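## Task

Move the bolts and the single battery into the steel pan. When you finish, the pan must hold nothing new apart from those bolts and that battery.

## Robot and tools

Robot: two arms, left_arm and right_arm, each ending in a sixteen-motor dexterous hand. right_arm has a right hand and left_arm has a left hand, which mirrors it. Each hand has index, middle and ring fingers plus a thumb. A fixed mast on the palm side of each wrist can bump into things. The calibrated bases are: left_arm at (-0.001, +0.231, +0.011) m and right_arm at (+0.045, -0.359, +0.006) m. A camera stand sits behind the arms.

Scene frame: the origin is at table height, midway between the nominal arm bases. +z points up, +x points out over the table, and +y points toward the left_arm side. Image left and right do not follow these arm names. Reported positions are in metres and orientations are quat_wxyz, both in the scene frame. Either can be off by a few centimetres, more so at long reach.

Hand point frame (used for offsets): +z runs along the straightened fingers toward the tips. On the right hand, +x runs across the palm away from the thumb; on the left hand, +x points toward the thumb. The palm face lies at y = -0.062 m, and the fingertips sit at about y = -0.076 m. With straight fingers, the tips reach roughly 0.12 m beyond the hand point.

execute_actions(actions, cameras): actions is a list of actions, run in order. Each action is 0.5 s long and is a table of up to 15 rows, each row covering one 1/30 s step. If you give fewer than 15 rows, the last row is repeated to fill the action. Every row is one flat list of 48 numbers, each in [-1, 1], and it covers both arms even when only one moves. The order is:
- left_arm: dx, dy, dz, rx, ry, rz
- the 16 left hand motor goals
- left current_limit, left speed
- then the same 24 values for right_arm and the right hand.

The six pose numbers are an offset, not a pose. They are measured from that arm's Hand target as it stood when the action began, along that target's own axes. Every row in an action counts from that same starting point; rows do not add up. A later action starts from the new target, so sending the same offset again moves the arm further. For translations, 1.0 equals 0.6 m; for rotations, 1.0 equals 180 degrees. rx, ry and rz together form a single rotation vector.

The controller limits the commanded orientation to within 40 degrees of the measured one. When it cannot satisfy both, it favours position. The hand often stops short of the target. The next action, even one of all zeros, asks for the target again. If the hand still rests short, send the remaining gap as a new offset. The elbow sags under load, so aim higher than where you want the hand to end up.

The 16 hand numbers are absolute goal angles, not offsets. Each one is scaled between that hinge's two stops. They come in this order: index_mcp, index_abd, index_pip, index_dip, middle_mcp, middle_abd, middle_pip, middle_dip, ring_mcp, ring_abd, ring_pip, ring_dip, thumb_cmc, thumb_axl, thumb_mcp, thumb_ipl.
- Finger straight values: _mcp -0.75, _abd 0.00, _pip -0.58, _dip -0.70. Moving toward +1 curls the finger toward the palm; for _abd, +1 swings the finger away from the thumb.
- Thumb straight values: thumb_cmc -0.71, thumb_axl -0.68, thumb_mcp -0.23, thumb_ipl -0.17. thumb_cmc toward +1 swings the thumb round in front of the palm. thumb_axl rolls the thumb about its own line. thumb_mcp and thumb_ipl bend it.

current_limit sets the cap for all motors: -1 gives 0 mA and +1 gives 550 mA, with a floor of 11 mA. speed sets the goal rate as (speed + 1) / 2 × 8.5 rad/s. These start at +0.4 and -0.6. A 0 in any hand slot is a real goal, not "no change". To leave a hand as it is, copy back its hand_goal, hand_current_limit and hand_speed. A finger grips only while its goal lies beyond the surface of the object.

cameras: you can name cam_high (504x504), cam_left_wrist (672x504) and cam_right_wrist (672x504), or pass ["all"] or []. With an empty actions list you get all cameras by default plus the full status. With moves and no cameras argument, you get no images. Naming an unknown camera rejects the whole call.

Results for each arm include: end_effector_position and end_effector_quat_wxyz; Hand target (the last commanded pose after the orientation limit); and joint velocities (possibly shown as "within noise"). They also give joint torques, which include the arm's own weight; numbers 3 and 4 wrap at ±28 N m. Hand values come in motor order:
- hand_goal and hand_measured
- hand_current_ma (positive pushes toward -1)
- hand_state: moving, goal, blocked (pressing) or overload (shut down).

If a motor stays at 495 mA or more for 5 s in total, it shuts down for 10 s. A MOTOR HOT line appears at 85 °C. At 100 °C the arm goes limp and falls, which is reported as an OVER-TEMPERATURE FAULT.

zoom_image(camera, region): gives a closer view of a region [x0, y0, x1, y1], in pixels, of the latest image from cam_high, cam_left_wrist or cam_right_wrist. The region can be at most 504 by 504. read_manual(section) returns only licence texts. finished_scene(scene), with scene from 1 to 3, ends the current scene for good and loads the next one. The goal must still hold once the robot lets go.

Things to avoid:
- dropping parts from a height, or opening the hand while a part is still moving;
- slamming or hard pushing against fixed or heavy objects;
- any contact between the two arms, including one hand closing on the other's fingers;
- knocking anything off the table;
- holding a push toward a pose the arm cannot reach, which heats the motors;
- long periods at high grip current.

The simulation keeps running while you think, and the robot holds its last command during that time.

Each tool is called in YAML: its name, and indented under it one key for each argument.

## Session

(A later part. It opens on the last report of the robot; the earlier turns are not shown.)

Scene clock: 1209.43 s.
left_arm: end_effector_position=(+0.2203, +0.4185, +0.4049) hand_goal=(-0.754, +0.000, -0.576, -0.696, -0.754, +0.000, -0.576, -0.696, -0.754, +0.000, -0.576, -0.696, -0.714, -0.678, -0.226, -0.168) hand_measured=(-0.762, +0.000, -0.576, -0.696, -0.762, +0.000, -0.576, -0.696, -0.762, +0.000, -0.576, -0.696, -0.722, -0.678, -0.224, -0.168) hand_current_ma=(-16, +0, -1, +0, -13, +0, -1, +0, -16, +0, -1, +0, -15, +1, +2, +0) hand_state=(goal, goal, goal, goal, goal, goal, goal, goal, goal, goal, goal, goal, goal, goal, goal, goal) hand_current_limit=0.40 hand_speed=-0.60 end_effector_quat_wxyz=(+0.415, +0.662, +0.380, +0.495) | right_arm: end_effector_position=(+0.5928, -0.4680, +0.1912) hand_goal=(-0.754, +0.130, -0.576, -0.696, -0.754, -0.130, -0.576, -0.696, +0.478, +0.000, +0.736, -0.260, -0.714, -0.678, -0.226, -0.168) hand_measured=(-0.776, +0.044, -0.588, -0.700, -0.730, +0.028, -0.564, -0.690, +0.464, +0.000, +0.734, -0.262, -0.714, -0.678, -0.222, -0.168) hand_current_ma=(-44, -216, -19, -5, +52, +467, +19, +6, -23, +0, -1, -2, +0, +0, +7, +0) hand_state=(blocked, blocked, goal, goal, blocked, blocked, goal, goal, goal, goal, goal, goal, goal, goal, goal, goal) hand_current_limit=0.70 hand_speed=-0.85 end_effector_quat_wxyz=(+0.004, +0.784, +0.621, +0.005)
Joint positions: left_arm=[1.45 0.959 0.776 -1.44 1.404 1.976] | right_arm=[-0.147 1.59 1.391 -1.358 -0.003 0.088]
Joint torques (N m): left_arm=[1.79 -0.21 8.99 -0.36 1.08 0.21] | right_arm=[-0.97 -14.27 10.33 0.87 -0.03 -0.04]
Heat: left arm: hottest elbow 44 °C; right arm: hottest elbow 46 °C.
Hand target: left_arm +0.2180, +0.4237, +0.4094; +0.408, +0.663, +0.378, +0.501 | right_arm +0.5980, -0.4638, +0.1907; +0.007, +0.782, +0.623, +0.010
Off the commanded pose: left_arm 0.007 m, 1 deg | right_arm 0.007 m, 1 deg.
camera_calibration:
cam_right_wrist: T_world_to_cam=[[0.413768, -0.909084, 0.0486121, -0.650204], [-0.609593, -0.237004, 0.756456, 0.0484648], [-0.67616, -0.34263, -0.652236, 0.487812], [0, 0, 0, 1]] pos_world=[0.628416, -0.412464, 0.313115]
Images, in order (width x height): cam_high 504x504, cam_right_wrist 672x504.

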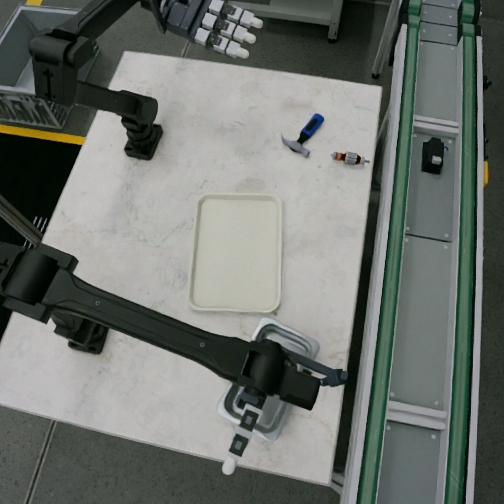

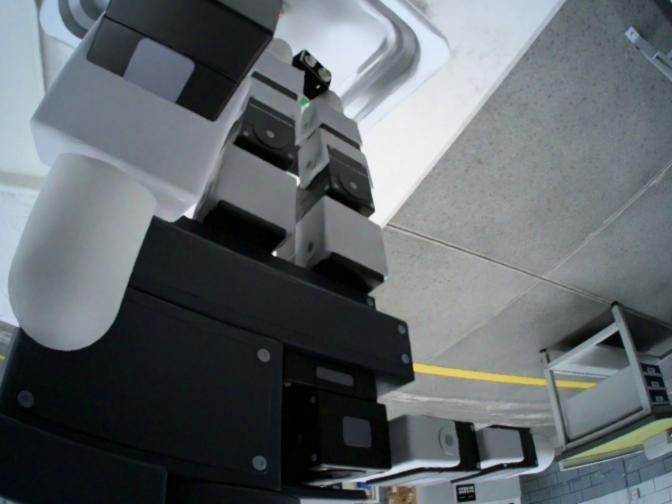

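execute_actions:
  actions:
    - [[0,0,0,0,0,0,-0.754,0,-0.576,-0.696,-0.754,0,-0.576,-0.696,-0.754,0,-0.576,-0.696,-0.714,-0.678,-0.226,-0.168,0.4,-0.6,0,0,0.055,0,0,0,-0.754,0.13,-0.576,-0.696,-0.754,-0.13,-0.576,-0.696,0.479,0,0.737,-0.26,-0.714,-0.678,-0.226,-0.168,0.7,-0.85]]
    - [[0,0,0,0,0,0,-0.754,0,-0.576,-0.696,-0.754,0,-0.576,-0.696,-0.754,0,-0.576,-0.696,-0.714,-0.678,-0.226,-0.168,0.4,-0.6,0,0,0.015,0,0,0,-0.754,0.13,-0.576,-0.696,-0.754,-0.13,-0.576,-0.696,0.479,0,0.737,-0.26,-0.714,-0.678,-0.226,-0.168,0.7,-0.85]]
  cameras: ["cam_right_wrist"]

zoom_image:
  camera: "cam_right_wrist"
  region: [200, 0, 440, 180]

Scene clock: 1223.63 s.
left_arm: end_effector_position=(+0.2203, +0.4185, +0.4049) hand_goal=(-0.754, +0.000, -0.576, -0.696, -0.754, +0.000, -0.576, -0.696, -0.754, +0.000, -0.576, -0.696, -0.714, -0.678, -0.226, -0.168) hand_measured=(-0.762, +0.000, -0.576, -0.696, -0.762, +0.000, -0.576, -0.696, -0.762, +0.000, -0.576, -0.696, -0.722, -0.678, -0.224, -0.168) hand_current_ma=(-16, +0, -1, +0, -13, +0, -1, +0, -16, +0, -1, +0, -15, +1, +2, +0) hand_state=(goal, goal, goal, goal, goal, goal, goal, goal, goal, goal, goal, goal, goal, goal, goal, goal) hand_current_limit=0.40 hand_speed=-0.60 end_effector_quat_wxyz=(+0.415, +0.662, +0.380, +0.495) | right_arm: end_effector_position=(+0.5959, -0.4684, +0.1572) hand_goal=(-0.754, +0.130, -0.576, -0.696, -0.754, -0.130, -0.576, -0.696, +0.478, +0.000, +0.736, -0.260, -0.714, -0.678, -0.226, -0.168) hand_measured=(-0.776, +0.044, -0.588, -0.700, -0.730, +0.028, -0.564, -0.690, +0.464, +0.000, +0.734, -0.262, -0.714, -0.678, -0.222, -0.168) hand_current_ma=(-44, -216, -19, -5, +52, +467, +19, +6, -23, +0, -1, -2, +0, +0, +7, +0) hand_state=(blocked, blocked, goal, goal, blocked, blocked, goal, goal, goal, goal, goal, goal, goal, goal, goal, goal) hand_current_limit=0.70 hand_speed=-0.85 end_effector_quat_wxyz=(+0.010, +0.784, +0.621, +0.011)
Joint positions: left_arm=[1.45 0.959 0.776 -1.44 1.404 1.976] | right_arm=[-0.147 1.611 1.32 -1.251 -0.003 0.088]
Joint torques (N m): left_arm=[1.55 0.21 8.8 -0.49 1.05 0.21] | right_arm=[-0.67 -12.45 9.73 0.92 -0.01 -0.03]
Heat: left arm: hottest elbow 44 °C; right arm: hottest elbow 45 °C.
Hand target: left_arm +0.2180, +0.4237, +0.4094; +0.408, +0.663, +0.378, +0.501 | right_arm +0.5990, -0.4639, +0.1487; +0.007, +0.782, +0.623, +0.010
Off the commanded pose: left_arm 0.007 m, 1 deg | right_arm 0.010 m, 0 deg.
camera_calibration:
cam_right_wrist: T_world_to_cam=[[0.412916, -0.908968, 0.0572421, -0.651039], [-0.621519, -0.23528, 0.747233, 0.0852821], [-0.665743, -0.344122, -0.662092, 0.462175], [0, 0, 0, 1]] pos_world=[0.629519, -0.412664, 0.279544]
Images, in order (width x height): cam_right_wrist 672x504.

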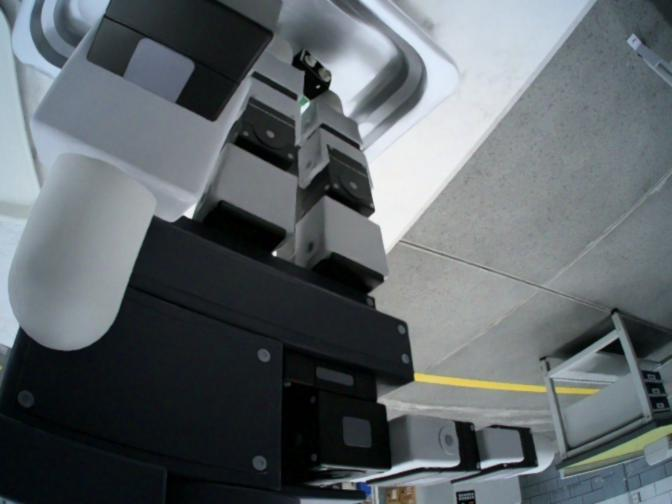

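Scaled by 2.100 from the camera's 672x504 image, which has a finer 960x720 frame.

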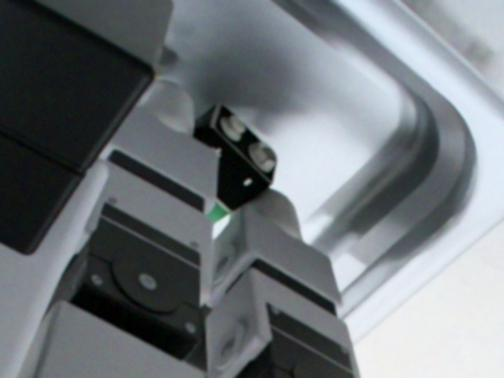

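execute_actions:
  actions:
    - [[0,0,0,0,0,0,-0.754,0,-0.576,-0.696,-0.754,0,-0.576,-0.696,-0.754,0,-0.576,-0.696,-0.714,-0.678,-0.226,-0.168,0.4,-0.6,-0.002,-0.005,0.02,0,0,0,-0.754,0.13,-0.576,-0.696,-0.754,-0.13,-0.576,-0.696,0.479,0,0.737,-0.26,-0.714,-0.678,-0.226,-0.168,0.7,-0.85]]
    - [[0,0,0,0,0,0,-0.754,0,-0.576,-0.696,-0.754,0,-0.576,-0.696,-0.754,0,-0.576,-0.696,-0.714,-0.678,-0.226,-0.168,0.4,-0.6,0,0,0.012,0,0,0,-0.754,0.13,-0.576,-0.696,-0.754,-0.13,-0.576,-0.696,0.479,0,0.737,-0.26,-0.714,-0.678,-0.226,-0.168,0.7,-0.85]]
  cameras: ["cam_right_wrist"]

zoom_image:
  camera: "cam_right_wrist"
  region: [200, 0, 440, 180]

Scene clock: 1234.27 s.
left_arm: end_effector_position=(+0.2203, +0.4185, +0.4049) hand_goal=(-0.754, +0.000, -0.576, -0.696, -0.754, +0.000, -0.576, -0.696, -0.754, +0.000, -0.576, -0.696, -0.714, -0.678, -0.226, -0.168) hand_measured=(-0.762, +0.000, -0.576, -0.696, -0.762, +0.000, -0.576, -0.696, -0.762, +0.000, -0.576, -0.696, -0.722, -0.678, -0.224, -0.168) hand_current_ma=(-16, +0, -1, +0, -13, +0, -1, +0, -16, +0, -1, +0, -15, +1, +2, +0) hand_state=(goal, goal, goal, goal, goal, goal, goal, goal, goal, goal, goal, goal, goal, goal, goal, goal) hand_current_limit=0.40 hand_speed=-0.60 end_effector_quat_wxyz=(+0.415, +0.662, +0.380, +0.495) | right_arm: end_effector_position=(+0.5937, -0.4681, +0.1387) hand_goal=(-0.754, +0.130, -0.576, -0.696, -0.754, -0.130, -0.576, -0.696, +0.478, +0.000, +0.736, -0.260, -0.714, -0.678, -0.226, -0.168) hand_measured=(-0.776, +0.044, -0.588, -0.702, -0.730, +0.028, -0.564, -0.690, +0.464, +0.000, +0.734, -0.262, -0.714, -0.678, -0.222, -0.168) hand_current_ma=(-44, -216, -19, -6, +52, +467, +19, +6, -23, +0, -1, -2, +0, +0, +7, +0) hand_state=(blocked, blocked, goal, goal, blocked, blocked, goal, goal, goal, goal, goal, goal, goal, goal, goal, goal) hand_current_limit=0.70 hand_speed=-0.85 end_effector_quat_wxyz=(+0.010, +0.784, +0.621, +0.011)
Joint positions: left_arm=[1.45 0.959 0.776 -1.44 1.404 1.976] | right_arm=[-0.147 1.62 1.28 -1.201 -0.003 0.088]
Joint torques (N m): left_arm=[1.61 0.32 8.91 -0.47 1.1 0.21] | right_arm=[-0.56 -12.81 9.57 1.03 -0.02 -0.04]
Heat: left arm: hottest elbow 44 °C; right arm: hottest elbow 45 °C.
Hand target: left_arm +0.2180, +0.4237, +0.4094; +0.408, +0.663, +0.378, +0.501 | right_arm +0.5963, -0.4643, +0.1293; +0.007, +0.782, +0.623, +0.010
Off the commanded pose: left_arm 0.007 m, 1 deg | right_arm 0.010 m, 0 deg.
camera_calibration:
cam_right_wrist: T_world_to_cam=[[0.412864, -0.908964, 0.057694, -0.648835], [-0.622111, -0.235172, 0.746775, 0.0983561], [-0.665223, -0.344208, -0.66257, 0.448196], [0, 0, 0, 1]] pos_world=[0.627219, -0.412365, 0.260945]
Images, in order (width x height): cam_right_wrist 672x504.

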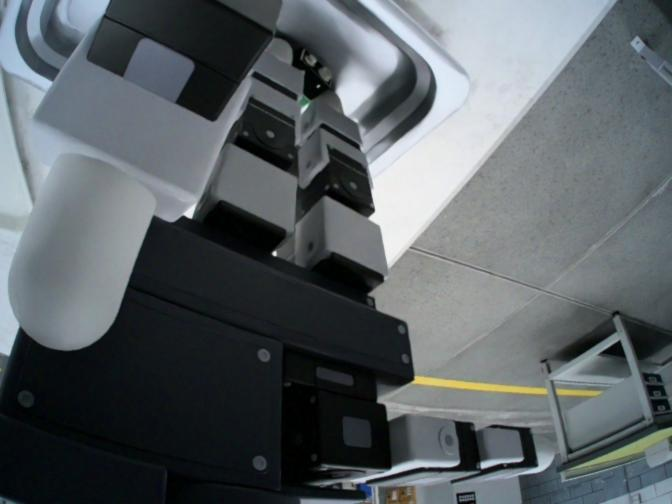

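Scaled by 2.100 from the camera's 672x504 image, which has a finer 960x720 frame.

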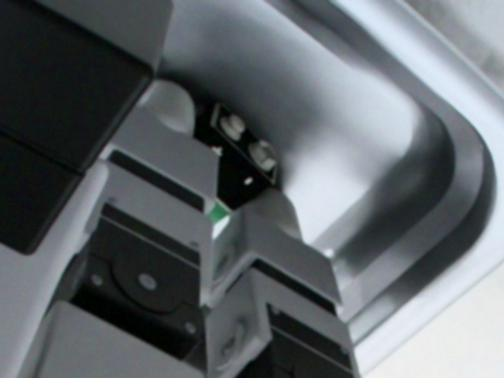

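execute_actions:
  actions:
    - [[0,0,0,0,0,0,-0.754,0,-0.576,-0.696,-0.754,0,-0.576,-0.696,-0.754,0,-0.576,-0.696,-0.714,-0.678,-0.226,-0.168,0.4,-0.6,0,0,0.012,0,0,0,-0.754,0.13,-0.576,-0.696,-0.754,-0.13,-0.576,-0.696,0.479,0,0.737,-0.26,-0.714,-0.678,-0.226,-0.168,0.7,-0.85]]
  cameras: ["cam_right_wrist"]

zoom_image:
  camera: "cam_right_wrist"
  region: [200, 0, 440, 180]

Scene clock: 1240.37 s.
left_arm: end_effector_position=(+0.2203, +0.4185, +0.4049) hand_goal=(-0.754, +0.000, -0.576, -0.696, -0.754, +0.000, -0.576, -0.696, -0.754, +0.000, -0.576, -0.696, -0.714, -0.678, -0.226, -0.168) hand_measured=(-0.762, +0.000, -0.576, -0.696, -0.762, +0.000, -0.576, -0.696, -0.762, +0.000, -0.576, -0.696, -0.722, -0.678, -0.224, -0.168) hand_current_ma=(-16, +0, -1, +0, -13, +0, -1, +0, -16, +0, -1, +0, -15, +1, +2, +0) hand_state=(goal, goal, goal, goal, goal, goal, goal, goal, goal, goal, goal, goal, goal, goal, goal, goal) hand_current_limit=0.40 hand_speed=-0.60 end_effector_quat_wxyz=(+0.415, +0.662, +0.380, +0.495) | right_arm: end_effector_position=(+0.5950, -0.4683, +0.1359) hand_goal=(-0.754, +0.130, -0.576, -0.696, -0.754, -0.130, -0.576, -0.696, +0.478, +0.000, +0.736, -0.260, -0.714, -0.678, -0.226, -0.168) hand_measured=(-0.778, +0.044, -0.592, -0.702, -0.730, +0.026, -0.564, -0.690, +0.464, +0.000, +0.734, -0.262, -0.714, -0.678, -0.222, -0.168) hand_current_ma=(-52, -216, -25, -8, +52, +467, +19, +6, -23, +0, -1, -2, +0, +0, +7, +0) hand_state=(blocked, blocked, goal, goal, blocked, blocked, goal, goal, goal, goal, goal, goal, goal, goal, goal, goal) hand_current_limit=0.70 hand_speed=-0.85 end_effector_quat_wxyz=(+0.012, +0.784, +0.621, +0.014)
Joint positions: left_arm=[1.45 0.959 0.776 -1.44 1.404 1.976] | right_arm=[-0.147 1.622 1.272 -1.185 -0.003 0.088]
Joint torques (N m): left_arm=[2.02 0.44 8.99 -0.36 1.06 0.16] | right_arm=[-0.21 -12.4 9.1 1.1 -0.01 -0.01]
Heat: left arm: hottest elbow 44 °C; right arm: hottest elbow 45 °C.
Hand target: left_arm +0.2180, +0.4237, +0.4094; +0.408, +0.663, +0.378, +0.501 | right_arm +0.5964, -0.4643, +0.1221; +0.007, +0.782, +0.623, +0.010
Off the commanded pose: left_arm 0.007 m, 1 deg | right_arm 0.014 m, 1 deg.
camera_calibration:
cam_right_wrist: T_world_to_cam=[[0.412481, -0.908885, 0.0615466, -0.649574], [-0.627434, -0.234468, 0.74253, 0.105265], [-0.660444, -0.344896, -0.666979, 0.444604], [0, 0, 0, 1]] pos_world=[0.62762, -0.412365, 0.258358]
Images, in order (width x height): cam_right_wrist 672x504.

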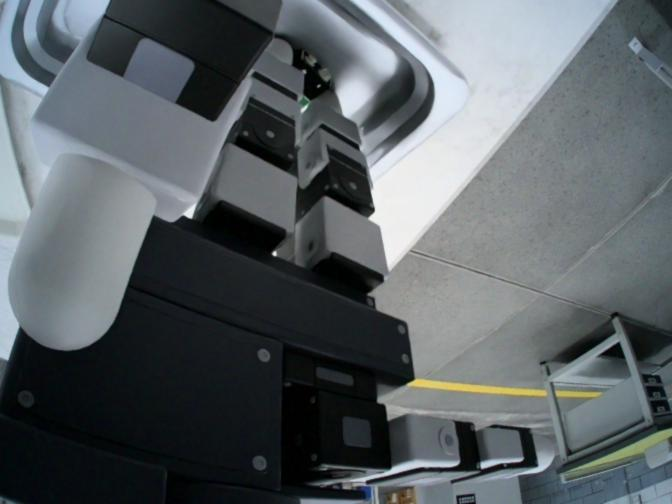

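Scaled by 2.100 from the camera's 672x504 image, which has a finer 960x720 frame.

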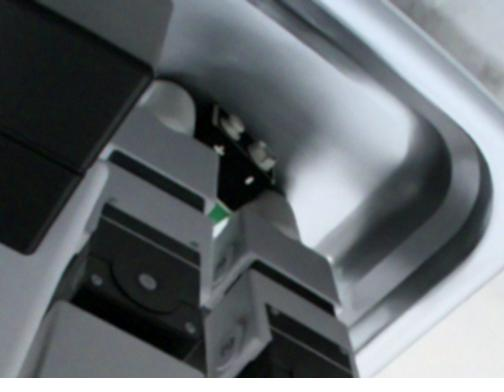

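execute_actions:
  actions:
    - [[0,0,0,0,0,0,-0.754,0,-0.576,-0.696,-0.754,0,-0.576,-0.696,-0.754,0,-0.576,-0.696,-0.714,-0.678,-0.226,-0.168,0.4,-0.6,0,0,-0.008,0,0,0,-0.754,0.03,-0.576,-0.696,-0.754,0.04,-0.576,-0.696,0.479,0,0.737,-0.26,-0.714,-0.678,-0.226,-0.168,0.7,-0.95]]
    - [[0,0,0,0,0,0,-0.754,0,-0.576,-0.696,-0.754,0,-0.576,-0.696,-0.754,0,-0.576,-0.696,-0.714,-0.678,-0.226,-0.168,0.4,-0.6,0,0,0,0,0,0,-0.754,-0.07,-0.576,-0.696,-0.754,0.08,-0.576,-0.696,0.479,0,0.737,-0.26,-0.714,-0.678,-0.226,-0.168,0.7,-0.93]]
    - [[0,0,0,0,0,0,-0.754,0,-0.576,-0.696,-0.754,0,-0.576,-0.696,-0.754,0,-0.576,-0.696,-0.714,-0.678,-0.226,-0.168,0.4,-0.6,0,0,0,0,0,0,-0.754,-0.07,-0.576,-0.696,-0.754,0.08,-0.576,-0.696,0.479,0,0.737,-0.26,-0.714,-0.678,-0.226,-0.168,0.7,-0.93]]
  cameras: ["cam_right_wrist"]

zoom_image:
  camera: "cam_right_wrist"
  region: [200, 0, 440, 180]

Scene clock: 1250.27 s.
left_arm: end_effector_position=(+0.2203, +0.4185, +0.4049) hand_goal=(-0.754, +0.000, -0.576, -0.696, -0.754, +0.000, -0.576, -0.696, -0.754, +0.000, -0.576, -0.696, -0.714, -0.678, -0.226, -0.168) hand_measured=(-0.762, +0.000, -0.576, -0.696, -0.762, +0.000, -0.576, -0.696, -0.762, +0.000, -0.576, -0.696, -0.722, -0.678, -0.224, -0.168) hand_current_ma=(-16, +0, -1, +0, -13, +0, -1, +0, -16, +0, -1, +0, -15, +1, +2, +0) hand_state=(goal, goal, goal, goal, goal, goal, goal, goal, goal, goal, goal, goal, goal, goal, goal, goal) hand_current_limit=0.40 hand_speed=-0.60 end_effector_quat_wxyz=(+0.415, +0.662, +0.380, +0.495) | right_arm: end_effector_position=(+0.5956, -0.4649, +0.1358) hand_goal=(-0.754, -0.070, -0.576, -0.696, -0.754, +0.080, -0.576, -0.696, +0.478, +0.000, +0.736, -0.260, -0.714, -0.678, -0.226, -0.168) hand_measured=(-0.778, -0.026, -0.592, -0.702, -0.750, +0.074, -0.574, -0.694, +0.464, +0.000, +0.734, -0.262, -0.714, -0.678, -0.222, -0.168) hand_current_ma=(-50, +86, -25, -8, +4, -6, +2, +2, -23, +0, -1, -2, +0, +0, +7, +0) hand_state=(blocked, blocked, goal, goal, goal, goal, goal, goal, goal, goal, goal, goal, goal, goal, goal, goal) hand_current_limit=0.70 hand_speed=-0.93 end_effector_quat_wxyz=(+0.011, +0.782, +0.623, +0.015)
Joint positions: left_arm=[1.45 0.959 0.776 -1.44 1.404 1.976] | right_arm=[-0.142 1.622 1.272 -1.185 -0.005 0.088]
Joint torques (N m): left_arm=[1.32 0.26 8.87 -0.39 1.08 0.2] | right_arm=[-1.03 -12.63 9.72 0.7 0.1 -0.06]
Heat: left arm: hottest elbow 45 °C; right arm: hottest elbow 44 °C.
Hand target: left_arm +0.2180, +0.4237, +0.4094; +0.408, +0.663, +0.378, +0.501 | right_arm +0.5963, -0.4642, +0.1269; +0.007, +0.782, +0.623, +0.010
Off the commanded pose: left_arm 0.007 m, 1 deg | right_arm 0.009 m, 1 deg.
camera_calibration:
cam_right_wrist: T_world_to_cam=[[0.417427, -0.906775, 0.0592731, -0.648444], [-0.626368, -0.239861, 0.741707, 0.103472], [-0.658344, -0.346736, -0.6681, 0.444196], [0, 0, 0, 1]] pos_world=[0.627924, -0.409155, 0.258457]
Images, in order (width x height): cam_right_wrist 672x504.

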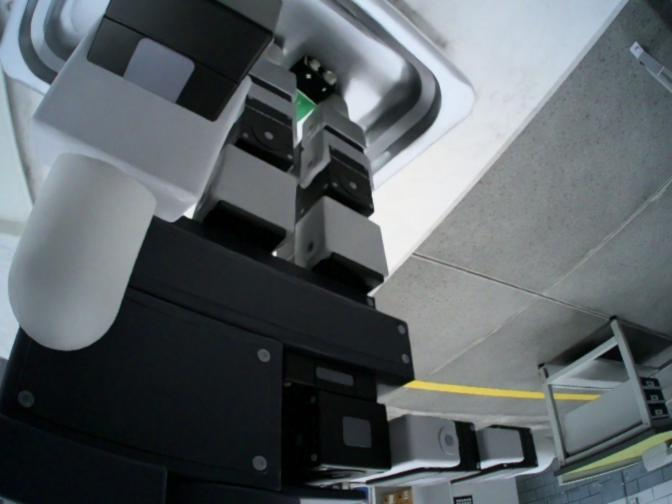

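Scaled by 2.100 from the camera's 672x504 image, which has a finer 960x720 frame.

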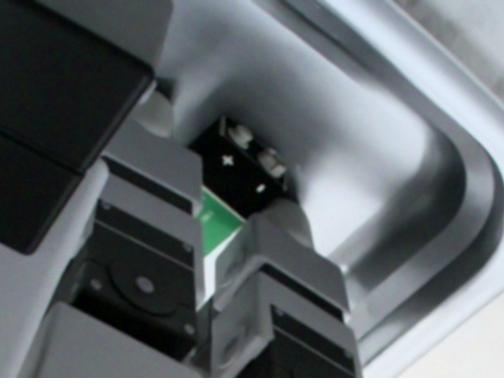

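execute_actions:
  actions:
    - [[0,0,0,0,0,0,-0.754,0,-0.576,-0.696,-0.754,0,-0.576,-0.696,-0.754,0,-0.576,-0.696,-0.714,-0.678,-0.226,-0.168,0.4,-0.6,0,0,-0.03,0,0,0,-0.754,-0.08,-0.576,-0.696,-0.754,0.09,-0.576,-0.696,0.479,0,0.737,-0.26,-0.714,-0.678,-0.226,-0.168,0.7,-0.93]]
    - [[0,0,0,0,0,0,-0.754,0,-0.576,-0.696,-0.754,0,-0.576,-0.696,-0.754,0,-0.576,-0.696,-0.714,-0.678,-0.226,-0.168,0.4,-0.6,0,0,-0.06,0,0,0,-0.754,-0.08,-0.576,-0.696,-0.754,0.09,-0.576,-0.696,0.479,0,0.737,-0.26,-0.714,-0.678,-0.226,-0.168,0.7,-0.93]]
    - [[0,0,0,0,0,0,-0.754,0,-0.576,-0.696,-0.754,0,-0.576,-0.696,-0.754,0,-0.576,-0.696,-0.714,-0.678,-0.226,-0.168,0.4,-0.6,0,0,-0.14,0,0,0,-0.754,-0.08,-0.576,-0.696,-0.754,0.09,-0.576,-0.696,0.479,0,0.737,-0.26,-0.714,-0.678,-0.226,-0.168,0.7,-0.93]]
  cameras: ["cam_high","cam_right_wrist"]

zoom_image:
  camera: "cam_high"
  region: [200, 310, 340, 450]

Scene clock: 1258.40 s.
left_arm: end_effector_position=(+0.2203, +0.4185, +0.4049) hand_goal=(-0.754, +0.000, -0.576, -0.696, -0.754, +0.000, -0.576, -0.696, -0.754, +0.000, -0.576, -0.696, -0.714, -0.678, -0.226, -0.168) hand_measured=(-0.762, +0.000, -0.576, -0.696, -0.762, +0.000, -0.576, -0.696, -0.762, +0.000, -0.576, -0.696, -0.722, -0.678, -0.224, -0.168) hand_current_ma=(-16, +0, -1, +0, -13, +0, -1, +0, -16, +0, -1, +0, -15, +1, +2, +0) hand_state=(goal, goal, goal, goal, goal, goal, goal, goal, goal, goal, goal, goal, goal, goal, goal, goal) hand_current_limit=0.40 hand_speed=-0.60 end_effector_quat_wxyz=(+0.415, +0.662, +0.380, +0.495) | right_arm: end_effector_position=(+0.5822, -0.4626, +0.2534) hand_goal=(-0.754, -0.080, -0.576, -0.696, -0.754, +0.090, -0.576, -0.696, +0.478, +0.000, +0.736, -0.260, -0.714, -0.678, -0.226, -0.168) hand_measured=(-0.750, -0.076, -0.574, -0.696, -0.750, +0.086, -0.574, -0.694, +0.464, +0.000, +0.734, -0.262, -0.714, -0.678, -0.222, -0.168) hand_current_ma=(+4, +3, +3, +0, +3, -3, +2, +2, -23, +0, -1, -2, +0, +0, +7, +0) hand_state=(goal, goal, goal, goal, goal, goal, goal, goal, goal, goal, goal, goal, goal, goal, goal, goal) hand_current_limit=0.70 hand_speed=-0.93 end_effector_quat_wxyz=(+0.000, +0.782, +0.623, +0.005)
Joint positions: left_arm=[1.45 0.959 0.776 -1.44 1.404 1.976] | right_arm=[-0.141 1.545 1.502 -1.521 -0.007 0.088]
Joint torques (N m): left_arm=[1.26 -0.03 8.95 -0.21 1.09 0.22] | right_arm=[-1.03 -12.1 14.56 0.12 0.17 -0.04]
Heat: left arm: hottest elbow 45 °C; right arm: hottest elbow 44 °C.
Hand target: left_arm +0.2180, +0.4237, +0.4094; +0.408, +0.663, +0.378, +0.501 | right_arm +0.5930, -0.4644, +0.2649; +0.007, +0.782, +0.623, +0.010
Off the commanded pose: left_arm 0.007 m, 1 deg | right_arm 0.016 m, 1 deg.
camera_calibration:
cam_right_wrist: T_world_to_cam=[[0.419226, -0.906898, 0.0422555, -0.644467], [-0.604661, -0.244189, 0.758128, -0.0103318], [-0.677226, -0.343377, -0.650736, 0.522852], [0, 0, 0, 1]] pos_world=[0.618019, -0.407453, 0.375304]
Images, in order (width x height): cam_high 504x504, cam_right_wrist 672x504.

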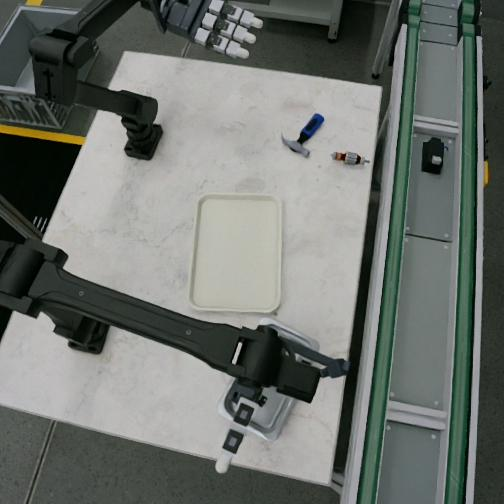

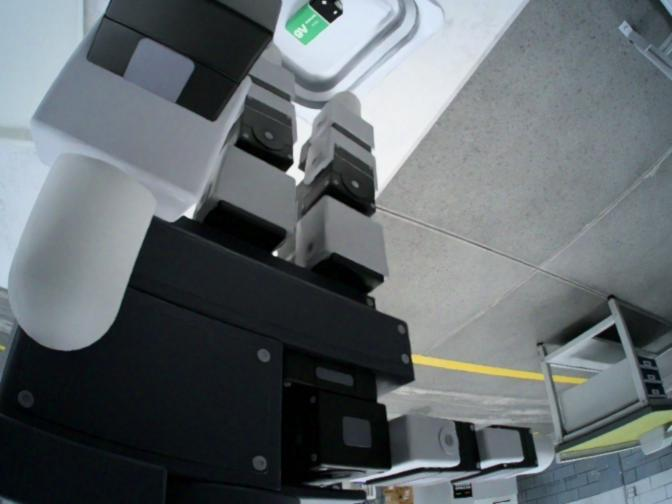

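Scaled by 3.600 from the camera's 504x504 image, which has a finer 720x720 frame.

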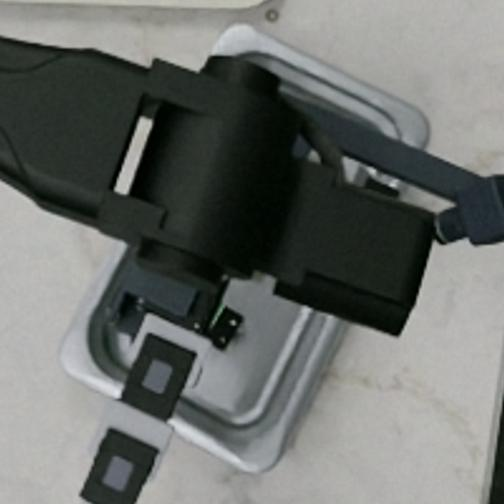

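finished_scene:
  scene: 2

The scene is finished: the task was done.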